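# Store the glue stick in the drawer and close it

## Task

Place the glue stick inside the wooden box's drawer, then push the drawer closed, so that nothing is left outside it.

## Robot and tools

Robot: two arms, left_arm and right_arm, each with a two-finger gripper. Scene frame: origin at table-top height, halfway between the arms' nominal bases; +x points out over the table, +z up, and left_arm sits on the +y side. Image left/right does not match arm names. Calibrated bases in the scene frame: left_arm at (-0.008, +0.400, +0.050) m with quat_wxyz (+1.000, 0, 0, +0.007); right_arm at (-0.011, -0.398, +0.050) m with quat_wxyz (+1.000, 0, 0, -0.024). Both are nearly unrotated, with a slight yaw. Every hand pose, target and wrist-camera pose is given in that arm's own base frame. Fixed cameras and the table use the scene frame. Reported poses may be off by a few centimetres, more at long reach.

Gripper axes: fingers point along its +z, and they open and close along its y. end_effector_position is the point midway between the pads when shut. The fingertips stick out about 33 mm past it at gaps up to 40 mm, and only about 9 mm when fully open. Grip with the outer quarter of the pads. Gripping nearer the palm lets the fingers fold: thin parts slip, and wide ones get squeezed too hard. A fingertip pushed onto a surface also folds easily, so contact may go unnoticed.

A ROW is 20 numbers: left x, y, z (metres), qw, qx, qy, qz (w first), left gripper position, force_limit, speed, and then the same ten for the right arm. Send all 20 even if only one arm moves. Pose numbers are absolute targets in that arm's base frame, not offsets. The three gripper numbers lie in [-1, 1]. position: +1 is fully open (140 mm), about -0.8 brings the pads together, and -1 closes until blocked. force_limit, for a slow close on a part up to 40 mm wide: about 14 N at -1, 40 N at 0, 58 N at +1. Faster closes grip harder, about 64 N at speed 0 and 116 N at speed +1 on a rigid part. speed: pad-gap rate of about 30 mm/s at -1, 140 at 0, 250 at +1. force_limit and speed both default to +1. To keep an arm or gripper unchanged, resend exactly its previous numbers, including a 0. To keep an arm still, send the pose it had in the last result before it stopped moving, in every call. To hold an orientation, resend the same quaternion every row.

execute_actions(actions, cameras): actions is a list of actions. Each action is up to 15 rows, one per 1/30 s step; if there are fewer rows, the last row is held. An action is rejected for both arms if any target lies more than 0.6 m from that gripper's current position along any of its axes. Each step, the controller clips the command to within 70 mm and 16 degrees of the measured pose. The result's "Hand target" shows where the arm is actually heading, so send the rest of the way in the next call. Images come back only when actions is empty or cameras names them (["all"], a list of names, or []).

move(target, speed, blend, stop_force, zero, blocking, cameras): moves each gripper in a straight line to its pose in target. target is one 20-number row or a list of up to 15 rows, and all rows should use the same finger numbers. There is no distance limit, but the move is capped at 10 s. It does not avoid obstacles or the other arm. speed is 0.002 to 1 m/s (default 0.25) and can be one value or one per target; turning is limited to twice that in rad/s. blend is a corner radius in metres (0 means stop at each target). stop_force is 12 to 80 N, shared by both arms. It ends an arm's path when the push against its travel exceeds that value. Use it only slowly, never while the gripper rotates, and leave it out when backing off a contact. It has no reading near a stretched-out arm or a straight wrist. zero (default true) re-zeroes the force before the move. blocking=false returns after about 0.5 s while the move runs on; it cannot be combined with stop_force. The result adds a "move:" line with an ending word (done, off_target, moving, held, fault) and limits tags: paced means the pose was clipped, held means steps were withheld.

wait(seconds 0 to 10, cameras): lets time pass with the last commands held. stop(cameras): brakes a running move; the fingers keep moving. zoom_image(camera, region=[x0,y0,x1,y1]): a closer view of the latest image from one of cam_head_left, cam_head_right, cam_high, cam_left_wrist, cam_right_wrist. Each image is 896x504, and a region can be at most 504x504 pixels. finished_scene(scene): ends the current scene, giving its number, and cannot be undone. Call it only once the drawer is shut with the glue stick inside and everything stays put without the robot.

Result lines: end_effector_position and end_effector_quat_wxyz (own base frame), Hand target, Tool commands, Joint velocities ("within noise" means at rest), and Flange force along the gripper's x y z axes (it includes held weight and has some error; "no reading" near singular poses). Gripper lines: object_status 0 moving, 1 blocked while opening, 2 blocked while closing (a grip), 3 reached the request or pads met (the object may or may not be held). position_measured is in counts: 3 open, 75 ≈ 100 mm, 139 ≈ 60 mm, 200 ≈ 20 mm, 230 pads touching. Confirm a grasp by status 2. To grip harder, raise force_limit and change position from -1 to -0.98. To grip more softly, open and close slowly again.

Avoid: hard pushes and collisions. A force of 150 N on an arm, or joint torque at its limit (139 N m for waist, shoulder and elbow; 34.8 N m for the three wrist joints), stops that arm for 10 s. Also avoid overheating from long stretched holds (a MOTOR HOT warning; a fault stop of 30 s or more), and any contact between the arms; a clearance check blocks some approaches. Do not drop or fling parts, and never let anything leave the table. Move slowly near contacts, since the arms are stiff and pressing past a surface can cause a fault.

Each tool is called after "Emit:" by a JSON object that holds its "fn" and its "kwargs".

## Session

Emit:
{"fn": "execute_actions", "kwargs": {"actions": []}}

Emit:
{"fn": "zoom_image", "kwargs": {"camera": "cam_high", "region": [290, 170, 590, 340]}}

Emit:
{"fn": "zoom_image", "kwargs": {"camera": "cam_head_right", "region": [230, 200, 550, 380]}}

Scene clock: 0.00 s.
left_arm: end_effector_position=(+0.4151, -0.2951, +0.2356) position_measured=3 object_status=3 end_effector_quat_wxyz=(+0.571, +0.326, -0.671, +0.341) | right_arm: end_effector_position=(+0.3180, -0.1147, +0.3175) position_measured=3 object_status=3 end_effector_quat_wxyz=(-0.367, -0.375, +0.672, -0.522)
Joint positions: left_arm=[0.128 0.611 -0.213 0.939 -1.934 -1.072] | right_arm=[0.809 0.069 -0.634 0.751 -2.064 -1.462]
Joint velocities: within noise
Flange force (N): no reading
Hand target: left_arm +0.4151, -0.2951, +0.2356; +0.571, +0.326, -0.671, +0.341 | right_arm +0.3180, -0.1147, +0.3175; -0.367, -0.375, +0.672, -0.522
Tool commands: left_gripper/position=+1.0 left_gripper/force_limit=+1.0 left_gripper/speed=+1.0 right_gripper/position=+1.0 right_gripper/force_limit=+1.0 right_gripper/speed=+1.0

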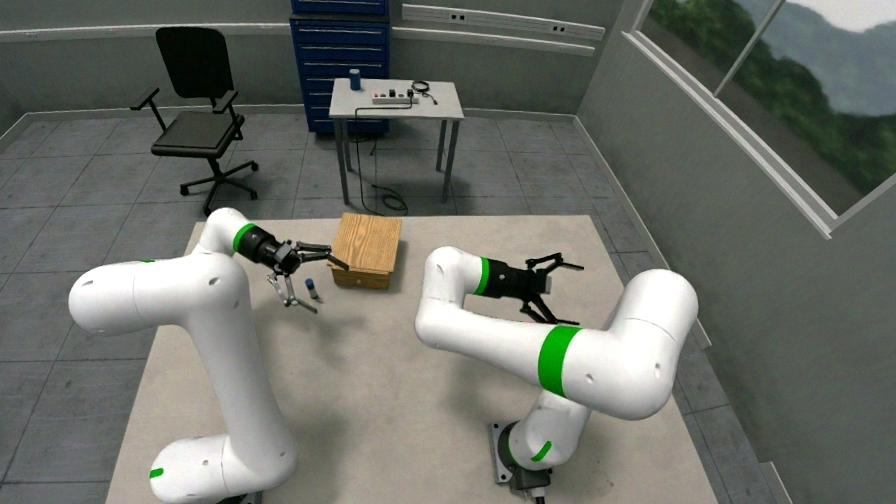

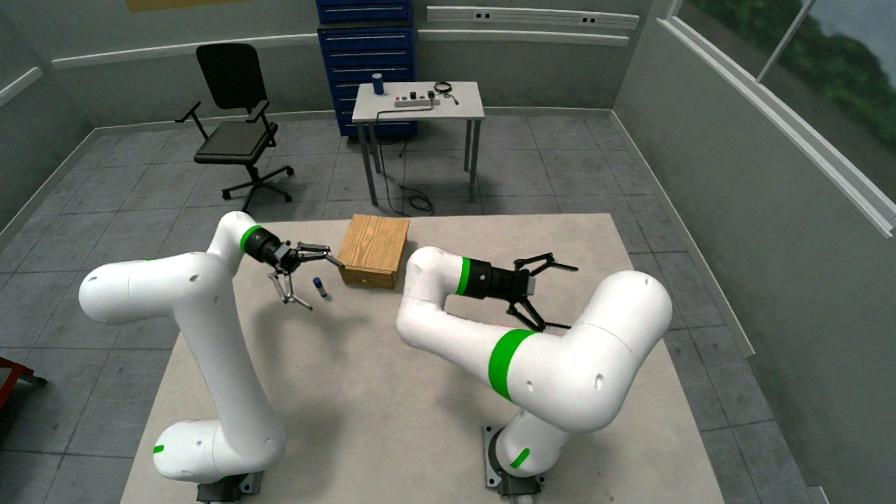

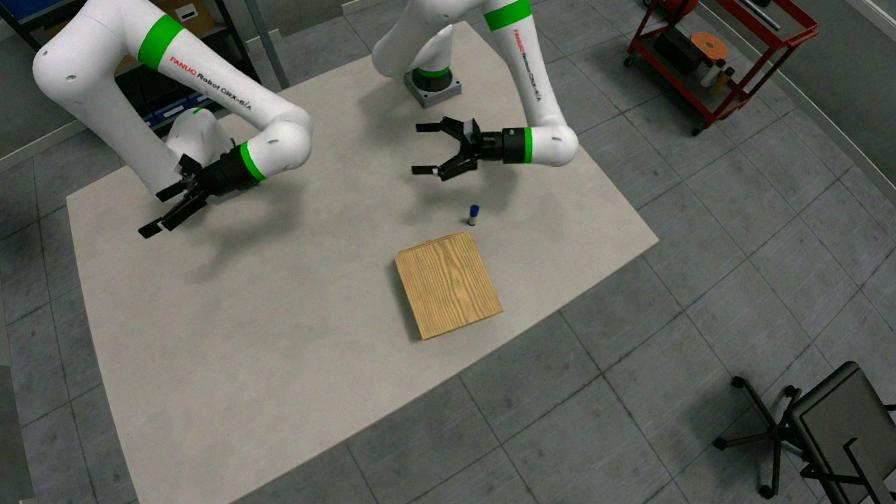

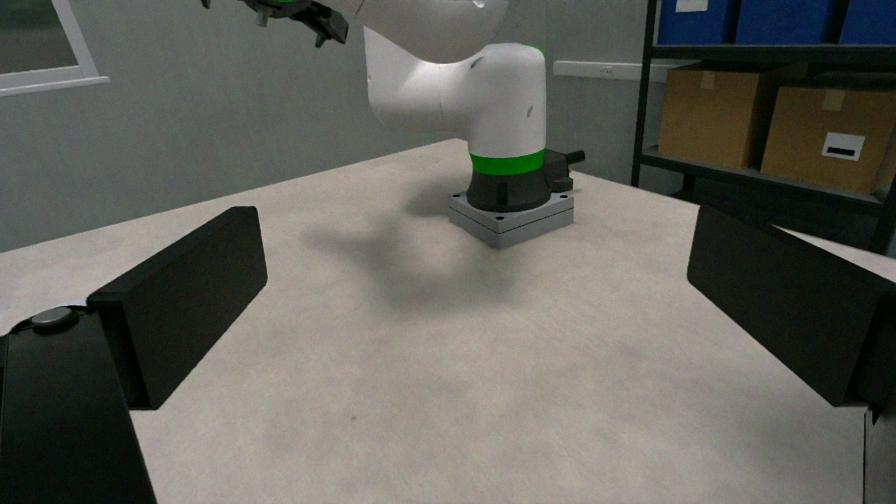

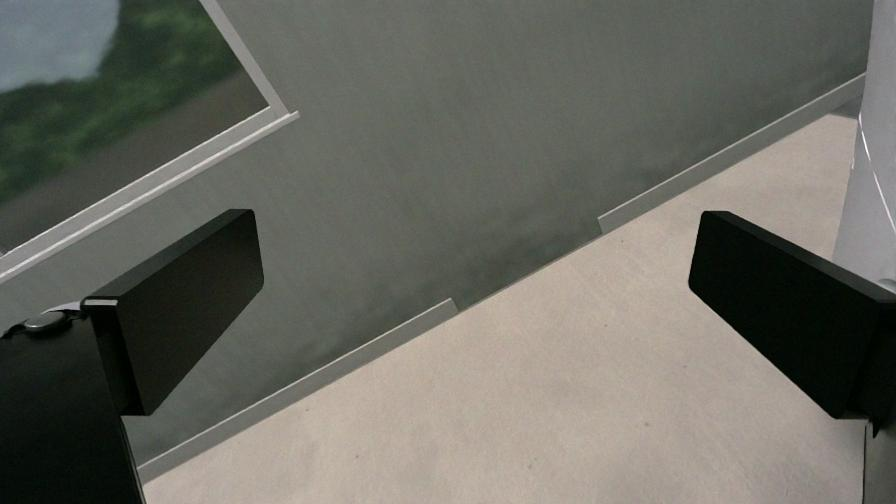

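Scaled by 1.680 from the camera's 896x504 image, which has a finer 1280x720 frame.

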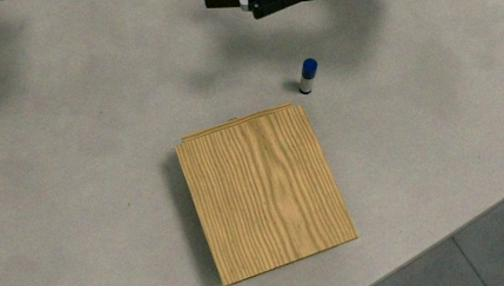

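Scaled by 1.575 from the camera's 896x504 image, which has a finer 1280x720 frame.

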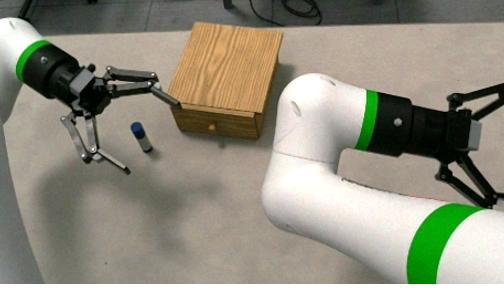

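Emit:
{"fn": "move", "kwargs": {"target": [0.4685,0.02,0.20,0.3271,0.6692,-0.5135,0.4263,0,1,0,0.3180,-0.1147,0.3175,-0.367,-0.375,0.672,-0.522,0,1,0], "cameras": ["cam_left_wrist","cam_head_right"]}}

Emit:
{"fn": "move", "kwargs": {"target": [0.4685,0.02,0.20,0.3271,0.6692,-0.5135,0.4263,0,1,0,0.36,0.44,0.24,0,0.924,0,0.383,0,1,0], "cameras": ["all"]}}

Scene clock: 3.33 s.
left_arm: end_effector_position=(+0.4685, +0.0199, +0.2000) position_measured=129 object_status=3 end_effector_quat_wxyz=(+0.327, +0.669, -0.513, +0.426) | right_arm: end_effector_position=(+0.3180, -0.1147, +0.3175) position_measured=129 object_status=3 end_effector_quat_wxyz=(-0.367, -0.375, +0.672, -0.522)
Joint positions: left_arm=[0.885 0.303 -0.455 0.832 -1.665 -0.937] | right_arm=[0.809 0.069 -0.634 0.751 -2.064 -1.462]
Flange force (N): left_arm=[2.8 5.7 3.2] | right_arm=[3.2 -3.7 3.8]
Hand target: left_arm +0.4685, +0.0200, +0.2000; +0.327, +0.669, -0.513, +0.426 | right_arm +0.3180, -0.1147, +0.3175; -0.367, -0.375, +0.672, -0.522
Off the commanded pose: left_arm 0.000 m, 0 deg | right_arm 0.000 m, 0 deg.
move: done
Images, in order (width x height): cam_head_right 896x504, cam_left_wrist 896x504.

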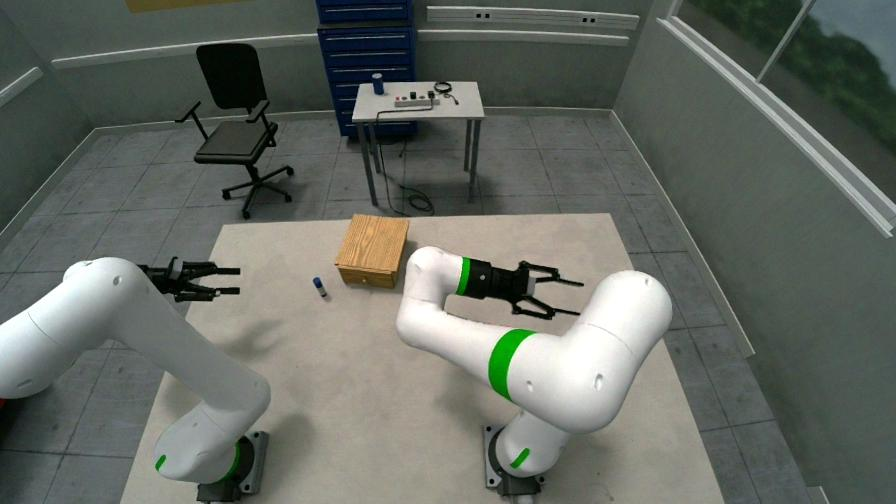

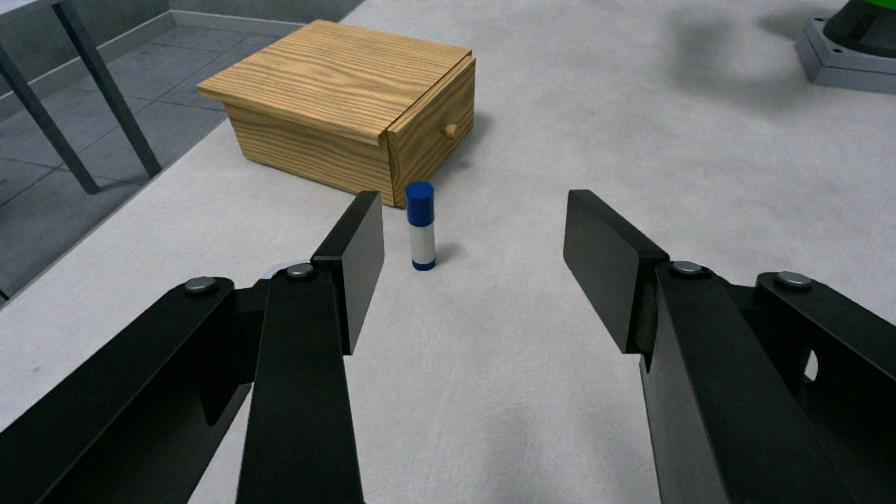

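Scene clock: 7.77 s.
left_arm: end_effector_position=(+0.4685, +0.0200, +0.2000) position_measured=129 object_status=3 end_effector_quat_wxyz=(+0.327, +0.669, -0.513, +0.426) | right_arm: end_effector_position=(+0.3600, +0.4400, +0.2400) position_measured=129 object_status=3 end_effector_quat_wxyz=(+0.000, +0.924, +0.000, +0.383)
Joint positions: left_arm=[0.885 0.303 -0.455 0.832 -1.665 -0.937] | right_arm=[1.521 0.039 -0.42 0.852 -1.219 -0.305]
Flange force (N): left_arm=[2.2 6.0 2.3] | right_arm=[3.9 2.4 0.9]
Hand target: left_arm +0.4685, +0.0200, +0.2000; +0.327, +0.669, -0.513, +0.426 | right_arm +0.3600, +0.4400, +0.2400; +0.000, +0.924, +0.000, +0.383
Off the commanded pose: left_arm 0.000 m, 0 deg | right_arm 0.000 m, 0 deg.
move: done

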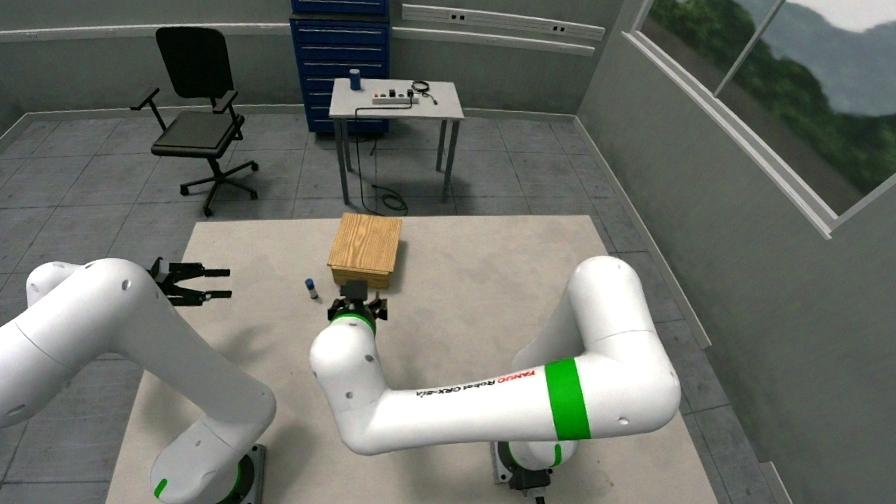

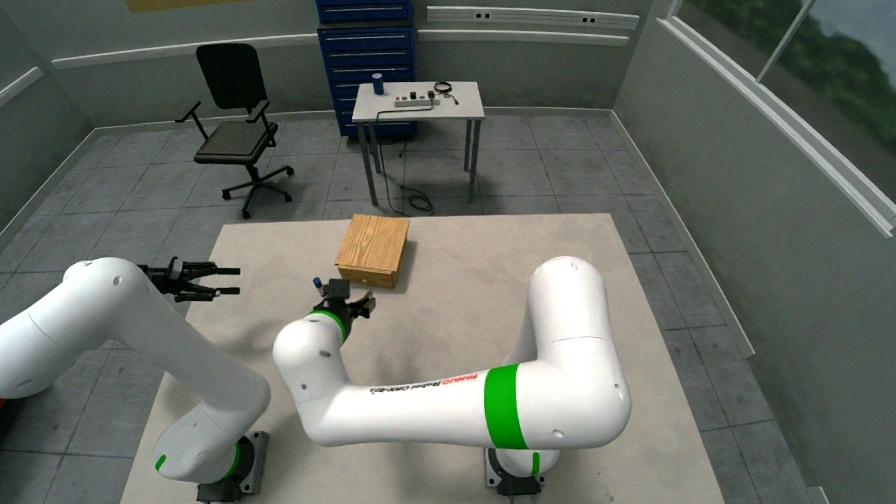

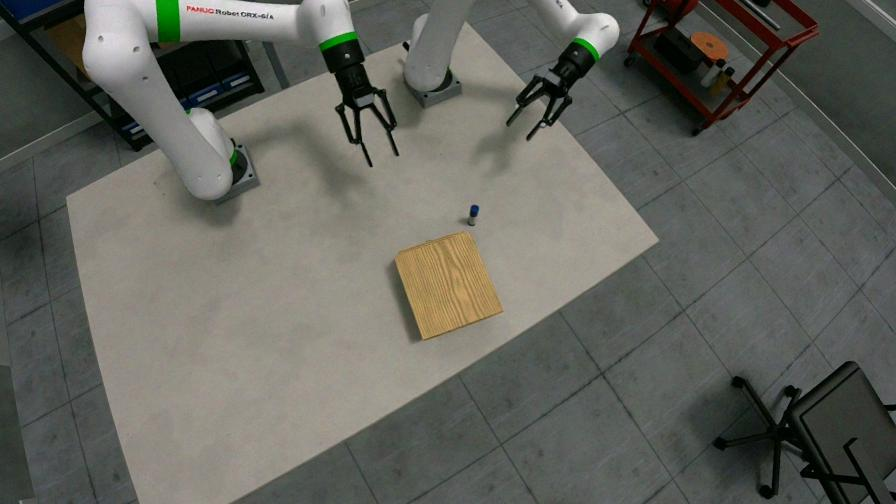

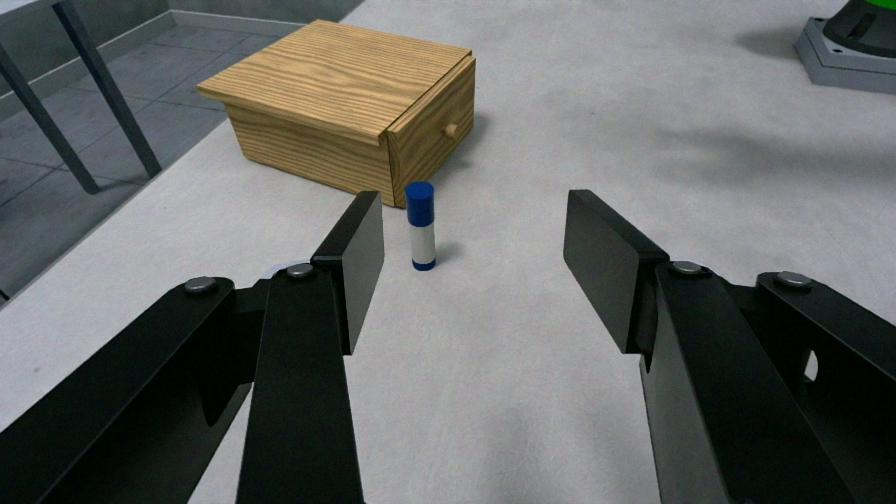

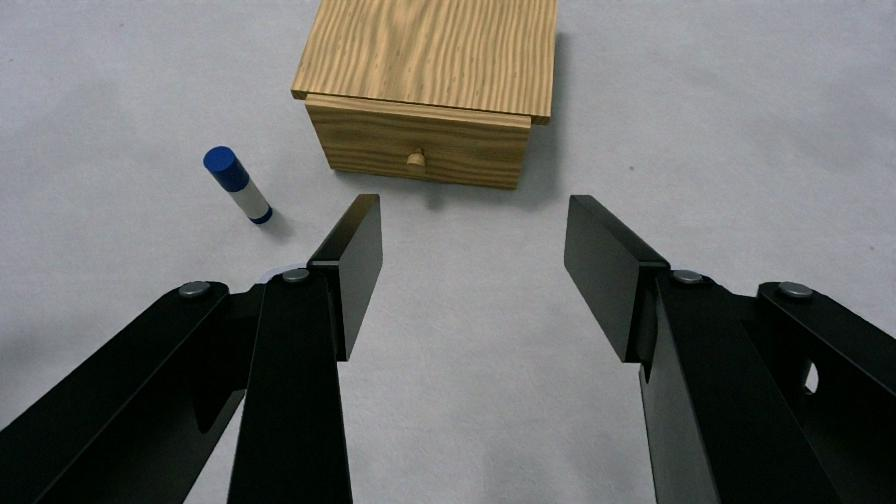

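Emit:
{"fn": "move", "kwargs": {"target": [0.4685,0.02,0.20,0.3271,0.6692,-0.5135,0.4263,-0.08,1,0,0.4576,0.4902,0.0566,0.0328,0.8418,-0.0515,0.5363,-0.25,1,0], "cameras": ["cam_right_wrist"], "speed": 0.2}}

Emit:
{"fn": "zoom_image", "kwargs": {"camera": "cam_right_wrist", "region": [300, 50, 700, 275]}}

Scene clock: 9.90 s.
left_arm: end_effector_position=(+0.4685, +0.0200, +0.2000) position_measured=139 object_status=3 end_effector_quat_wxyz=(+0.327, +0.669, -0.513, +0.426) | right_arm: end_effector_position=(+0.4576, +0.4902, +0.0566) position_measured=160 object_status=3 end_effector_quat_wxyz=(+0.033, +0.842, -0.052, +0.536)
Joint positions: left_arm=[0.885 0.303 -0.455 0.832 -1.665 -0.937] | right_arm=[1.35 0.594 -0.483 1.437 -1.143 -1.026]
Flange force (N): left_arm=[2.4 6.3 2.3] | right_arm=[4.8 3.7 2.5]
Hand target: left_arm +0.4685, +0.0200, +0.2000; +0.327, +0.669, -0.513, +0.426 | right_arm +0.4576, +0.4902, +0.0566; +0.033, +0.842, -0.052, +0.536
Off the commanded pose: left_arm 0.000 m, 0 deg | right_arm 0.000 m, 0 deg.
move: done
Images, in order (width x height): cam_right_wrist 896x504.

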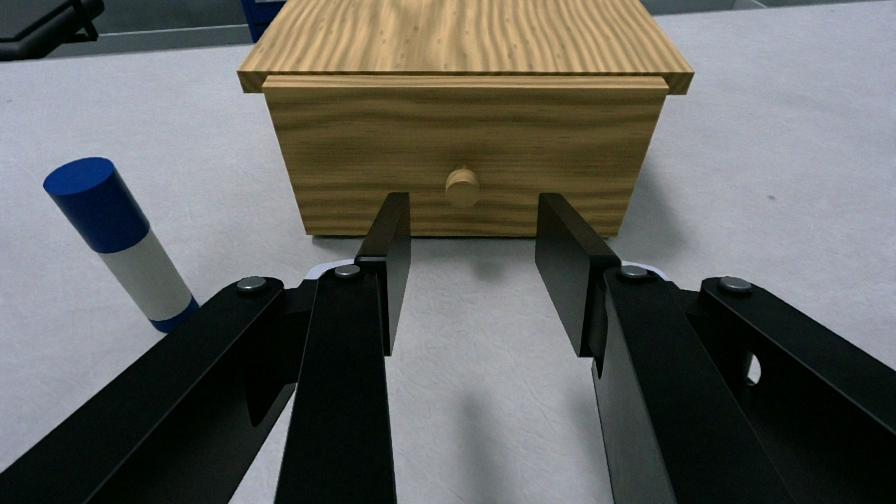

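Scaled by 1.260 from the camera's 896x504 image, which has a finer 1280x720 frame.

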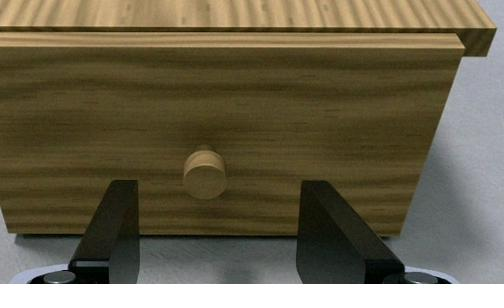

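Emit:
{"fn": "move", "kwargs": {"target": [0.4685,0.02,0.20,0.3271,0.6692,-0.5135,0.4263,-0.08,1,0,0.5314,0.4831,0.0199,0.0328,0.8418,-0.0515,0.5363,-0.25,1,0], "speed": 0.08, "cameras": ["cam_right_wrist"]}}

Emit:
{"fn": "move", "kwargs": {"target": [0.4685,0.02,0.20,0.3271,0.6692,-0.5135,0.4263,-0.08,1,0,0.5404,0.482,0.0157,0.0328,0.8418,-0.0515,0.5363,-0.25,1,0], "speed": 0.02, "stop_force": 15, "cameras": ["cam_right_wrist"]}}

Emit:
{"fn": "zoom_image", "kwargs": {"camera": "cam_right_wrist", "region": [300, 150, 620, 330]}}

Scene clock: 11.63 s.
left_arm: end_effector_position=(+0.4685, +0.0200, +0.2000) position_measured=139 object_status=3 end_effector_quat_wxyz=(+0.327, +0.669, -0.513, +0.426) | right_arm: end_effector_position=(+0.5314, +0.4831, +0.0199) position_measured=160 object_status=3 end_effector_quat_wxyz=(+0.033, +0.842, -0.051, +0.536)
Joint positions: left_arm=[0.885 0.303 -0.455 0.832 -1.665 -0.937] | right_arm=[1.178 0.687 -0.436 1.611 -1.064 -1.073]
Flange force (N): left_arm=[2.3 5.9 2.5] | right_arm=[6.0 6.1 1.0]
Hand target: left_arm +0.4685, +0.0200, +0.2000; +0.327, +0.669, -0.513, +0.426 | right_arm +0.5314, +0.4831, +0.0199; +0.033, +0.842, -0.052, +0.536
Off the commanded pose: left_arm 0.000 m, 0 deg | right_arm 0.000 m, 0 deg.
move: done
Images, in order (width x height): cam_right_wrist 896x504.

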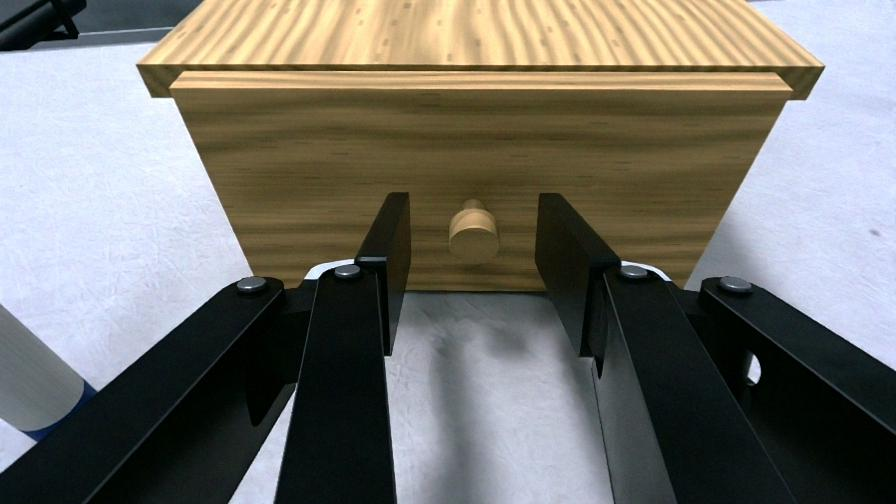

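Scene clock: 12.77 s.
left_arm: end_effector_position=(+0.4685, +0.0200, +0.2000) position_measured=139 object_status=3 end_effector_quat_wxyz=(+0.327, +0.669, -0.513, +0.426) | right_arm: end_effector_position=(+0.5403, +0.4821, +0.0158) position_measured=160 object_status=3 end_effector_quat_wxyz=(+0.033, +0.842, -0.051, +0.536)
Joint positions: left_arm=[0.885 0.303 -0.455 0.832 -1.665 -0.937] | right_arm=[1.158 0.699 -0.428 1.632 -1.055 -1.078]
Flange force (N): left_arm=[2.3 6.1 2.8] | right_arm=[5.0 6.9 -12.2]
Hand target: left_arm +0.4685, +0.0200, +0.2000; +0.327, +0.669, -0.513, +0.426 | right_arm +0.5403, +0.4821, +0.0158; +0.033, +0.842, -0.051, +0.536
Off the commanded pose: left_arm 0.000 m, 0 deg | right_arm 0.000 m, 0 deg.
move: contact (right_arm)
Images, in order (width x height): cam_right_wrist 896x504.

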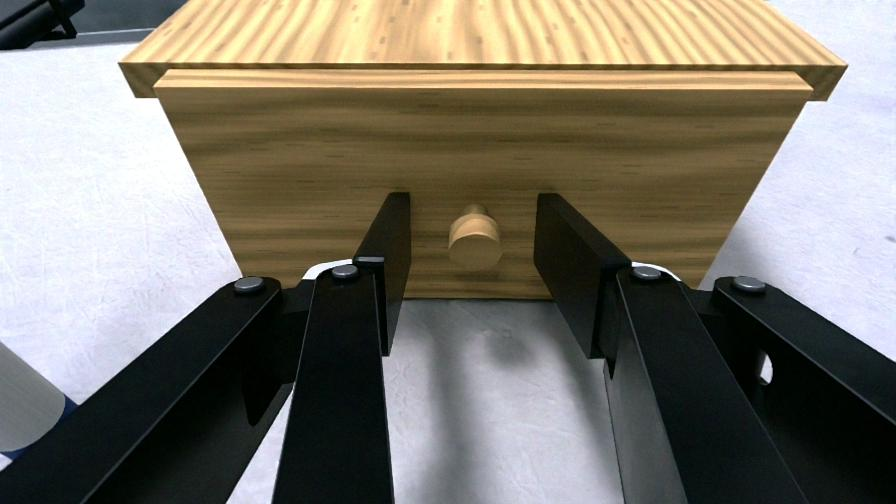

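Scaled by 1.575 from the camera's 896x504 image, which has a finer 1280x720 frame.

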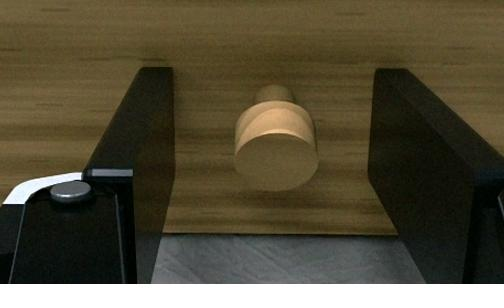

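Emit:
{"fn": "move", "kwargs": {"target": [[0.4685,0.02,0.20,0.3271,0.6692,-0.5135,0.4263,-0.08,1,0,0.5372,0.4824,0.0150,0.0328,0.8418,-0.0515,0.5363,-0.25,1,0],[0.4685,0.02,0.20,0.3271,0.6692,-0.5135,0.4263,-0.08,1,0,0.5372,0.4824,0.0150,0.0328,0.8418,-0.0515,0.5363,-1,0,-1]], "speed": 0.03, "cameras": ["cam_right_wrist"]}}

Emit:
{"fn": "wait", "kwargs": {"seconds": 0.5}}

Scene clock: 15.17 s.
left_arm: end_effector_position=(+0.4685, +0.0200, +0.2000) position_measured=139 object_status=3 end_effector_quat_wxyz=(+0.327, +0.669, -0.513, +0.426) | right_arm: end_effector_position=(+0.5372, +0.4824, +0.0150) position_measured=206 object_status=0 end_effector_quat_wxyz=(+0.033, +0.842, -0.051, +0.536)
Joint positions: left_arm=[0.885 0.303 -0.455 0.832 -1.665 -0.937] | right_arm=[1.165 0.699 -0.43 1.627 -1.058 -1.081]
Flange force (N): left_arm=[2.3 6.0 2.5] | right_arm=[6.7 5.9 -3.5]
Hand target: left_arm +0.4685, +0.0200, +0.2000; +0.327, +0.669, -0.513, +0.426 | right_arm +0.5372, +0.4824, +0.0150; +0.033, +0.842, -0.052, +0.536
Off the commanded pose: left_arm 0.000 m, 0 deg | right_arm 0.000 m, 0 deg.
move: done
Images, in order (width x height): cam_right_wrist 896x504.

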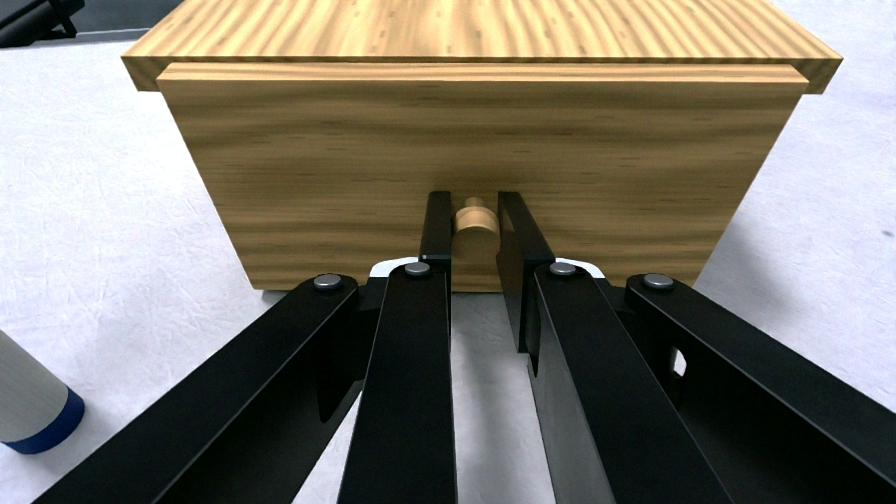

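Scene clock: 15.67 s.
left_arm: end_effector_position=(+0.4685, +0.0200, +0.2000) position_measured=139 object_status=3 end_effector_quat_wxyz=(+0.327, +0.669, -0.513, +0.426) | right_arm: end_effector_position=(+0.5372, +0.4824, +0.0150) position_measured=206 object_status=2 end_effector_quat_wxyz=(+0.033, +0.842, -0.051, +0.536)
Joint positions: left_arm=[0.885 0.303 -0.455 0.832 -1.665 -0.937] | right_arm=[1.165 0.699 -0.43 1.627 -1.058 -1.081]
Flange force (N): left_arm=[2.2 6.0 2.1] | right_arm=[6.7 5.5 -4.4]
Hand target: left_arm +0.4685, +0.0200, +0.2000; +0.327, +0.669, -0.513, +0.426 | right_arm +0.5372, +0.4824, +0.0150; +0.033, +0.842, -0.052, +0.536
Tool commands: left_gripper/position=-0.08 left_gripper/force_limit=+1.0 left_gripper/speed=+0.0 right_gripper/position=-1.0 right_gripper/force_limit=+0.0 right_gripper/speed=-1.0
Off the commanded pose: left_arm 0.000 m, 0 deg | right_arm 0.000 m, 0 deg.
wait: 0.50 s; at rest by 0.17 s

Emit:
{"fn": "move", "kwargs": {"target": [0.4685,0.02,0.20,0.3271,0.6692,-0.5135,0.4263,-0.08,1,0,0.4082,0.4984,0.0150,0.0328,0.8418,-0.0515,0.5363,-1,0,-1], "speed": 0.06, "cameras": ["cam_right_wrist","cam_left_wrist","cam_high"]}}

Emit:
{"fn": "zoom_image", "kwargs": {"camera": "cam_high", "region": [340, 160, 540, 350]}}

Scene clock: 18.33 s.
left_arm: end_effector_position=(+0.4685, +0.0200, +0.2000) position_measured=139 object_status=3 end_effector_quat_wxyz=(+0.327, +0.669, -0.513, +0.426) | right_arm: end_effector_position=(+0.4082, +0.4983, +0.0150) position_measured=206 object_status=2 end_effector_quat_wxyz=(+0.033, +0.842, -0.051, +0.536)
Joint positions: left_arm=[0.885 0.303 -0.455 0.832 -1.665 -0.937] | right_arm=[1.455 0.667 -0.487 1.378 -1.177 -1.117]
Flange force (N): left_arm=[2.3 6.4 2.6] | right_arm=[5.7 4.0 3.4]
Hand target: left_arm +0.4685, +0.0200, +0.2000; +0.327, +0.669, -0.513, +0.426 | right_arm +0.4082, +0.4984, +0.0150; +0.033, +0.842, -0.052, +0.536
Off the commanded pose: left_arm 0.000 m, 0 deg | right_arm 0.000 m, 0 deg.
move: done
Images, in order (width x height): cam_high 896x504, cam_left_wrist 896x504, cam_right_wrist 896x504.

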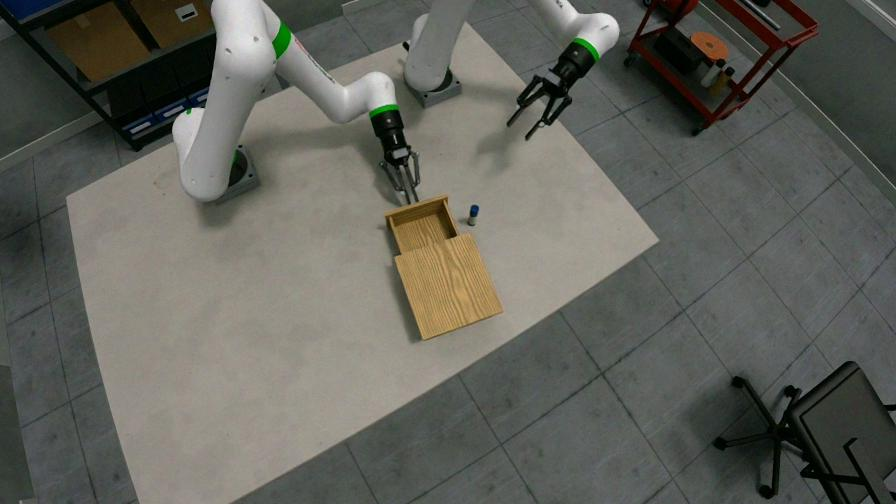

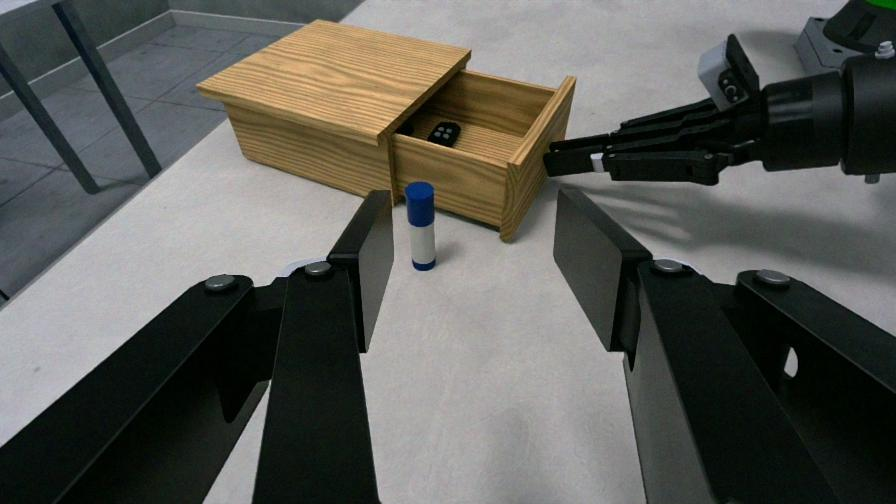

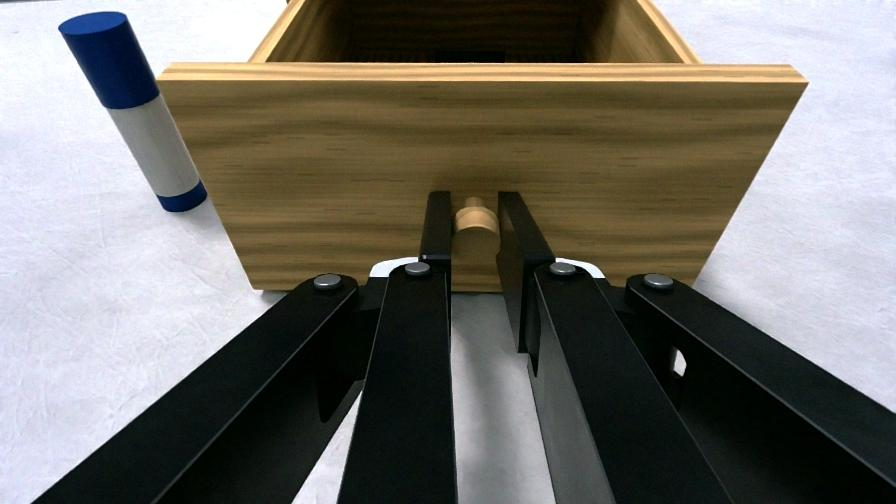

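Scaled by 2.520 from the camera's 896x504 image, which has a finer 1280x720 frame.

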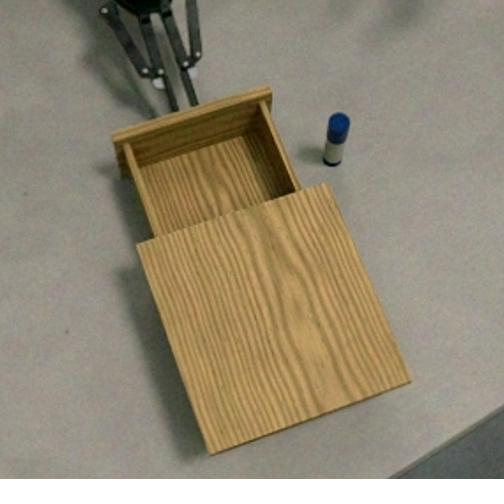

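Emit:
{"fn": "move", "kwargs": {"target": [[0.4685,0.02,0.20,0.3271,0.6692,-0.5135,0.4263,-0.08,1,0,0.4082,0.4983,0.0150,0.0328,0.8418,-0.0515,0.5363,-0.4,0,-1],[0.5277,-0.0744,0.0624,0.3706,0.6294,-0.4830,0.4830,-0.08,1,0,0.300,0.5116,0.066,0.0328,0.8418,-0.0515,0.5363,-0.4,0,-1]], "speed": 0.12, "cameras": ["cam_right_wrist","cam_left_wrist","cam_high"]}}

Scene clock: 21.27 s.
left_arm: end_effector_position=(+0.5277, -0.0744, +0.0624) position_measured=139 object_status=3 end_effector_quat_wxyz=(+0.371, +0.629, -0.483, +0.483) | right_arm: end_effector_position=(+0.3000, +0.5116, +0.0660) position_measured=179 object_status=3 end_effector_quat_wxyz=(+0.033, +0.842, -0.052, +0.536)
Joint positions: left_arm=[0.642 0.636 -0.572 1.126 -1.456 -1.232] | right_arm=[1.71 0.589 -0.445 1.126 -1.325 -1.036]
Flange force (N): left_arm=[2.3 5.1 1.6] | right_arm=[6.5 2.5 2.6]
Hand target: left_arm +0.5277, -0.0744, +0.0624; +0.371, +0.629, -0.483, +0.483 | right_arm +0.3000, +0.5116, +0.0660; +0.033, +0.842, -0.052, +0.536
Off the commanded pose: left_arm 0.000 m, 0 deg | right_arm 0.000 m, 0 deg.
move: done
Images, in order (width x height): cam_high 896x504, cam_left_wrist 896x504, cam_right_wrist 896x504.

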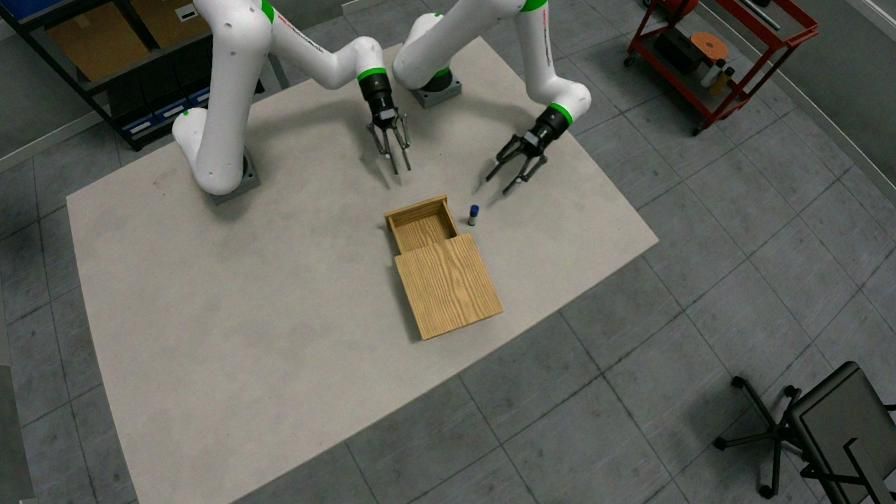

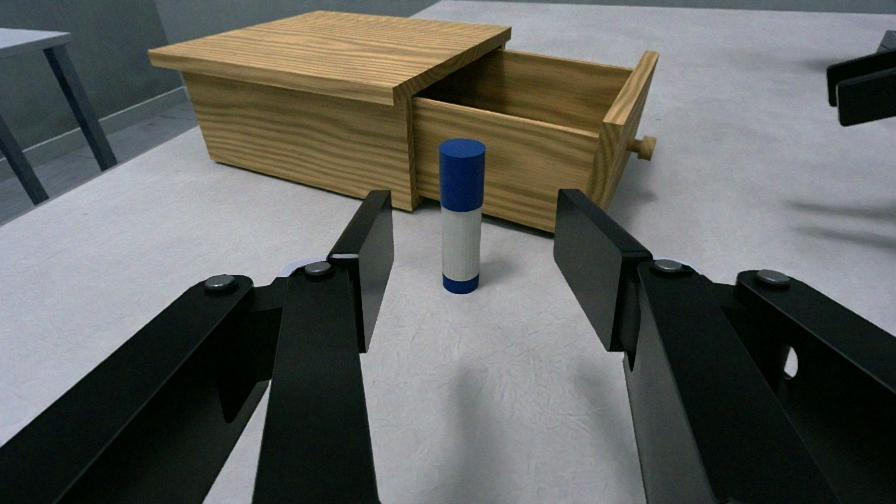

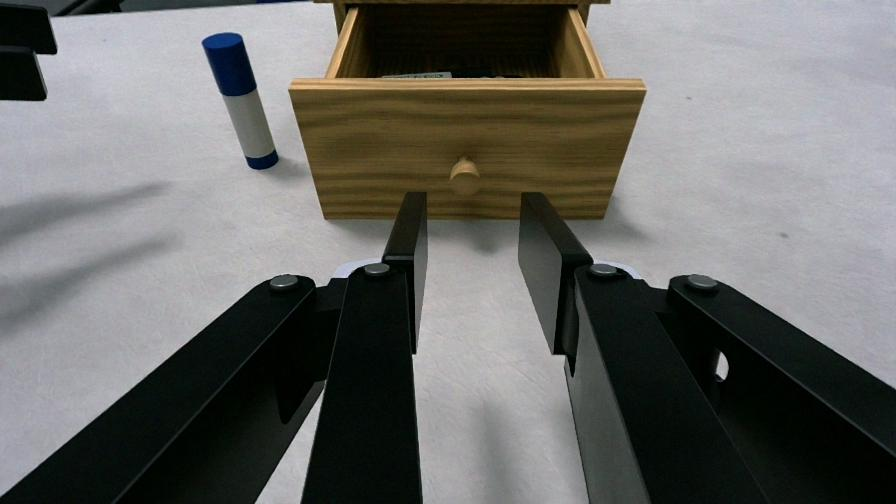

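Emit:
{"fn": "move", "kwargs": {"target": [[0.529,-0.0794,0.0424,0.3706,0.6294,-0.4830,0.4830,-0.08,1,0,0.300,0.5116,0.066,0.0328,0.8418,-0.0515,0.5363,-0.4,0,-1],[0.554,-0.1727,0.0165,0.3706,0.6294,-0.4830,0.4830,-0.08,1,0,0.300,0.5116,0.066,0.0328,0.8418,-0.0515,0.5363,-0.4,0,-1]], "speed": 0.06, "blend": 0.01, "cameras": ["cam_left_wrist"]}}

Scene clock: 22.93 s.
left_arm: end_effector_position=(+0.5382, -0.1143, +0.0327) position_measured=139 object_status=3 end_effector_quat_wxyz=(+0.371, +0.629, -0.483, +0.483) | right_arm: end_effector_position=(+0.3000, +0.5116, +0.0660) position_measured=179 object_status=3 end_effector_quat_wxyz=(+0.033, +0.842, -0.052, +0.536)
Joint positions: left_arm=[0.539 0.683 -0.602 1.233 -1.396 -1.292] | right_arm=[1.71 0.589 -0.445 1.126 -1.325 -1.036]
Flange force (N): left_arm=[3.9 4.3 0.2] | right_arm=[6.5 3.0 2.5]
Hand target: left_arm +0.5382, -0.1143, +0.0327; +0.371, +0.629, -0.483, +0.483 | right_arm +0.3000, +0.5116, +0.0660; +0.033, +0.842, -0.052, +0.536
Off the commanded pose: left_arm 0.063 m, 0 deg | right_arm 0.000 m, 0 deg.
move: held (left_arm; a check stopped the path); path passed 1 of 2 targets; limits=held
pose unreachable (left arm): on one or more control steps of this call, first in action 0 (counted from 0), this arm could not follow its commanded pose, so it was not sent that pose on those steps. It may still have moved: this result reports where it is.
cause: moving toward the commanded pose would bring a part of the arm too close to another arm (a part of this arm just beyond joint 2 (shoulder) and a part of the right arm just beyond its joint 5 (wrist pitch), 6 mm apart when this arm was first held).
Images, in order (width x height): cam_left_wrist 896x504.

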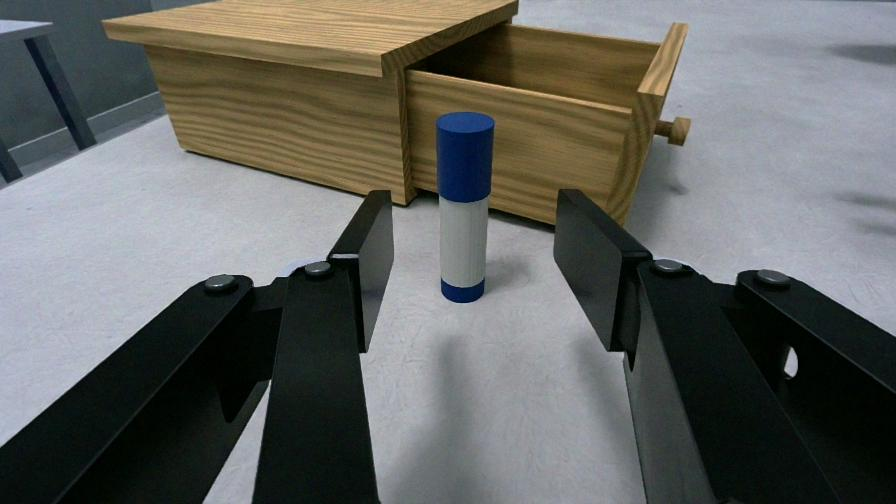

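Emit:
{"fn": "move", "kwargs": {"target": [0.5382,-0.1143,0.0327,0.3706,0.6294,-0.4830,0.4830,-0.08,1,0,0.42,0.2,0.26,-0.0334,0.9205,0.0805,0.3813,-0.4,0,-1], "speed": 0.25}}

Emit:
{"fn": "move", "kwargs": {"target": [0.554,-0.1727,0.0165,0.3706,0.6294,-0.4830,0.4830,-0.08,1,0,0.42,0.2,0.26,-0.0334,0.9205,0.0805,0.3813,-0.4,0,-1], "speed": 0.06, "cameras": ["cam_left_wrist","cam_right_wrist"]}}

Scene clock: 25.30 s.
left_arm: end_effector_position=(+0.5382, -0.1143, +0.0327) position_measured=139 object_status=3 end_effector_quat_wxyz=(+0.371, +0.629, -0.483, +0.483) | right_arm: end_effector_position=(+0.4200, +0.2000, +0.2600) position_measured=179 object_status=3 end_effector_quat_wxyz=(-0.033, +0.920, +0.080, +0.381)
Joint positions: left_arm=[0.539 0.683 -0.602 1.233 -1.396 -1.292] | right_arm=[1.147 -0.585 -0.828 0.78 -0.981 0.263]
Flange force (N): left_arm=[4.0 5.6 -0.2] | right_arm=[5.0 2.6 2.9]
Hand target: left_arm +0.5382, -0.1143, +0.0327; +0.371, +0.629, -0.483, +0.483 | right_arm +0.4200, +0.2000, +0.2600; -0.033, +0.920, +0.080, +0.381
Off the commanded pose: left_arm 0.000 m, 0 deg | right_arm 0.000 m, 0 deg.
move: done

Scene clock: 26.70 s.
left_arm: end_effector_position=(+0.5540, -0.1727, +0.0165) position_measured=139 object_status=3 end_effector_quat_wxyz=(+0.371, +0.629, -0.483, +0.483) | right_arm: end_effector_position=(+0.4200, +0.2000, +0.2600) position_measured=179 object_status=3 end_effector_quat_wxyz=(-0.033, +0.920, +0.080, +0.381)
Joint positions: left_arm=[0.377 0.706 -0.629 1.397 -1.343 -1.33] | right_arm=[1.147 -0.585 -0.828 0.78 -0.981 0.263]
Flange force (N): left_arm=[4.1 5.1 -1.2] | right_arm=[5.3 3.5 3.1]
Hand target: left_arm +0.5540, -0.1727, +0.0165; +0.371, +0.629, -0.483, +0.483 | right_arm +0.4200, +0.2000, +0.2600; -0.033, +0.920, +0.080, +0.381
Off the commanded pose: left_arm 0.000 m, 0 deg | right_arm 0.000 m, 0 deg.
move: done
Images, in order (width x height): cam_left_wrist 896x504, cam_right_wrist 896x504.

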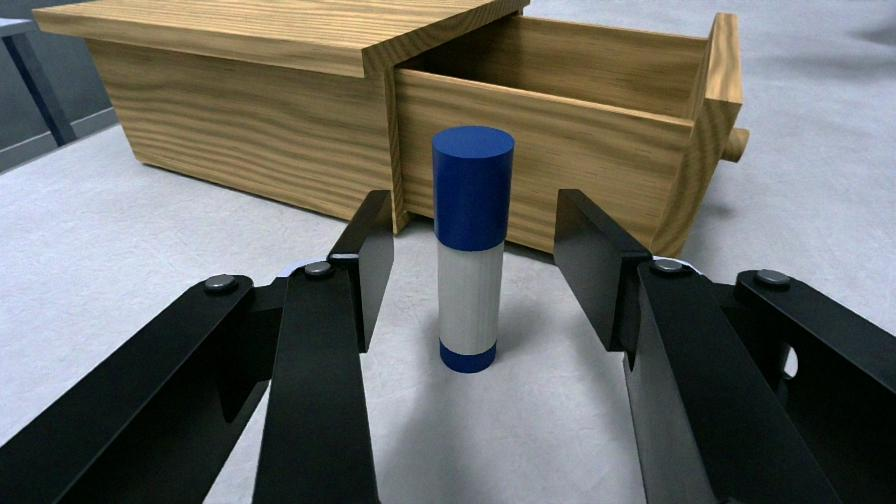

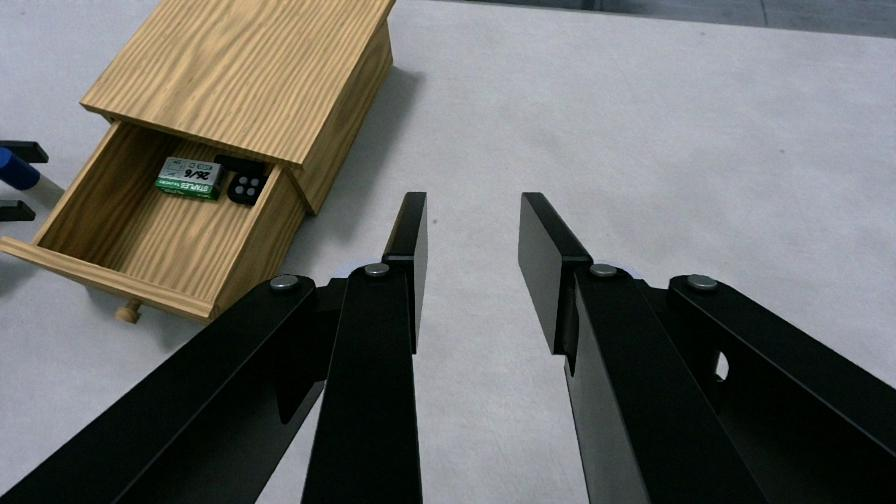

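Emit:
{"fn": "move", "kwargs": {"target": [0.554,-0.1727,0.0165,0.3706,0.6294,-0.4830,0.4830,-1,-0.3,-1,0.42,0.2,0.26,-0.0334,0.9205,0.0805,0.3813,-0.4,0,-1]}}

Emit:
{"fn": "wait", "kwargs": {"seconds": 0.6, "cameras": ["cam_left_wrist"]}}

Scene clock: 28.27 s.
left_arm: end_effector_position=(+0.5540, -0.1727, +0.0165) position_measured=194 object_status=0 end_effector_quat_wxyz=(+0.371, +0.629, -0.483, +0.483) | right_arm: end_effector_position=(+0.4200, +0.2000, +0.2600) position_measured=179 object_status=3 end_effector_quat_wxyz=(-0.033, +0.920, +0.080, +0.381)
Joint positions: left_arm=[0.377 0.706 -0.629 1.397 -1.343 -1.33] | right_arm=[1.147 -0.585 -0.828 0.78 -0.981 0.263]
Flange force (N): left_arm=[4.0 4.8 -1.3] | right_arm=[5.0 3.4 2.8]
Hand target: left_arm +0.5540, -0.1727, +0.0165; +0.371, +0.629, -0.483, +0.483 | right_arm +0.4200, +0.2000, +0.2600; -0.033, +0.920, +0.080, +0.381
Off the commanded pose: left_arm 0.000 m, 0 deg | right_arm 0.000 m, 0 deg.
move: done

Scene clock: 28.87 s.
left_arm: end_effector_position=(+0.5540, -0.1727, +0.0165) position_measured=194 object_status=2 end_effector_quat_wxyz=(+0.371, +0.629, -0.483, +0.483) | right_arm: end_effector_position=(+0.4200, +0.2000, +0.2600) position_measured=179 object_status=3 end_effector_quat_wxyz=(-0.033, +0.920, +0.080, +0.381)
Joint positions: left_arm=[0.377 0.706 -0.629 1.397 -1.343 -1.33] | right_arm=[1.147 -0.585 -0.828 0.78 -0.981 0.263]
Flange force (N): left_arm=[4.3 5.4 -1.0] | right_arm=[5.3 3.2 2.8]
Hand target: left_arm +0.5540, -0.1727, +0.0165; +0.371, +0.629, -0.483, +0.483 | right_arm +0.4200, +0.2000, +0.2600; -0.033, +0.920, +0.080, +0.381
Tool commands: left_gripper/position=-1.0 left_gripper/force_limit=-0.3 left_gripper/speed=-1.0 right_gripper/position=-0.4 right_gripper/force_limit=+0.0 right_gripper/speed=-1.0
Off the commanded pose: left_arm 0.000 m, 0 deg | right_arm 0.000 m, 0 deg.
wait: 0.60 s; at rest by 0.17 s
Images, in order (width x height): cam_left_wrist 896x504.

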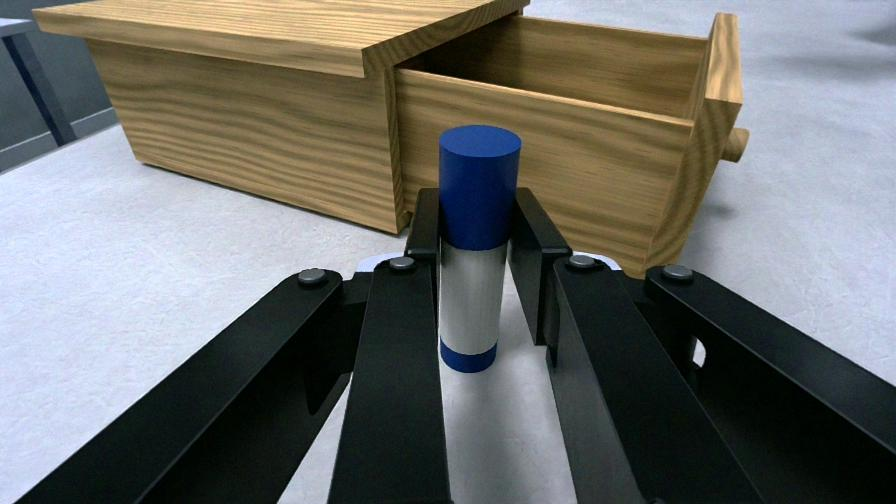

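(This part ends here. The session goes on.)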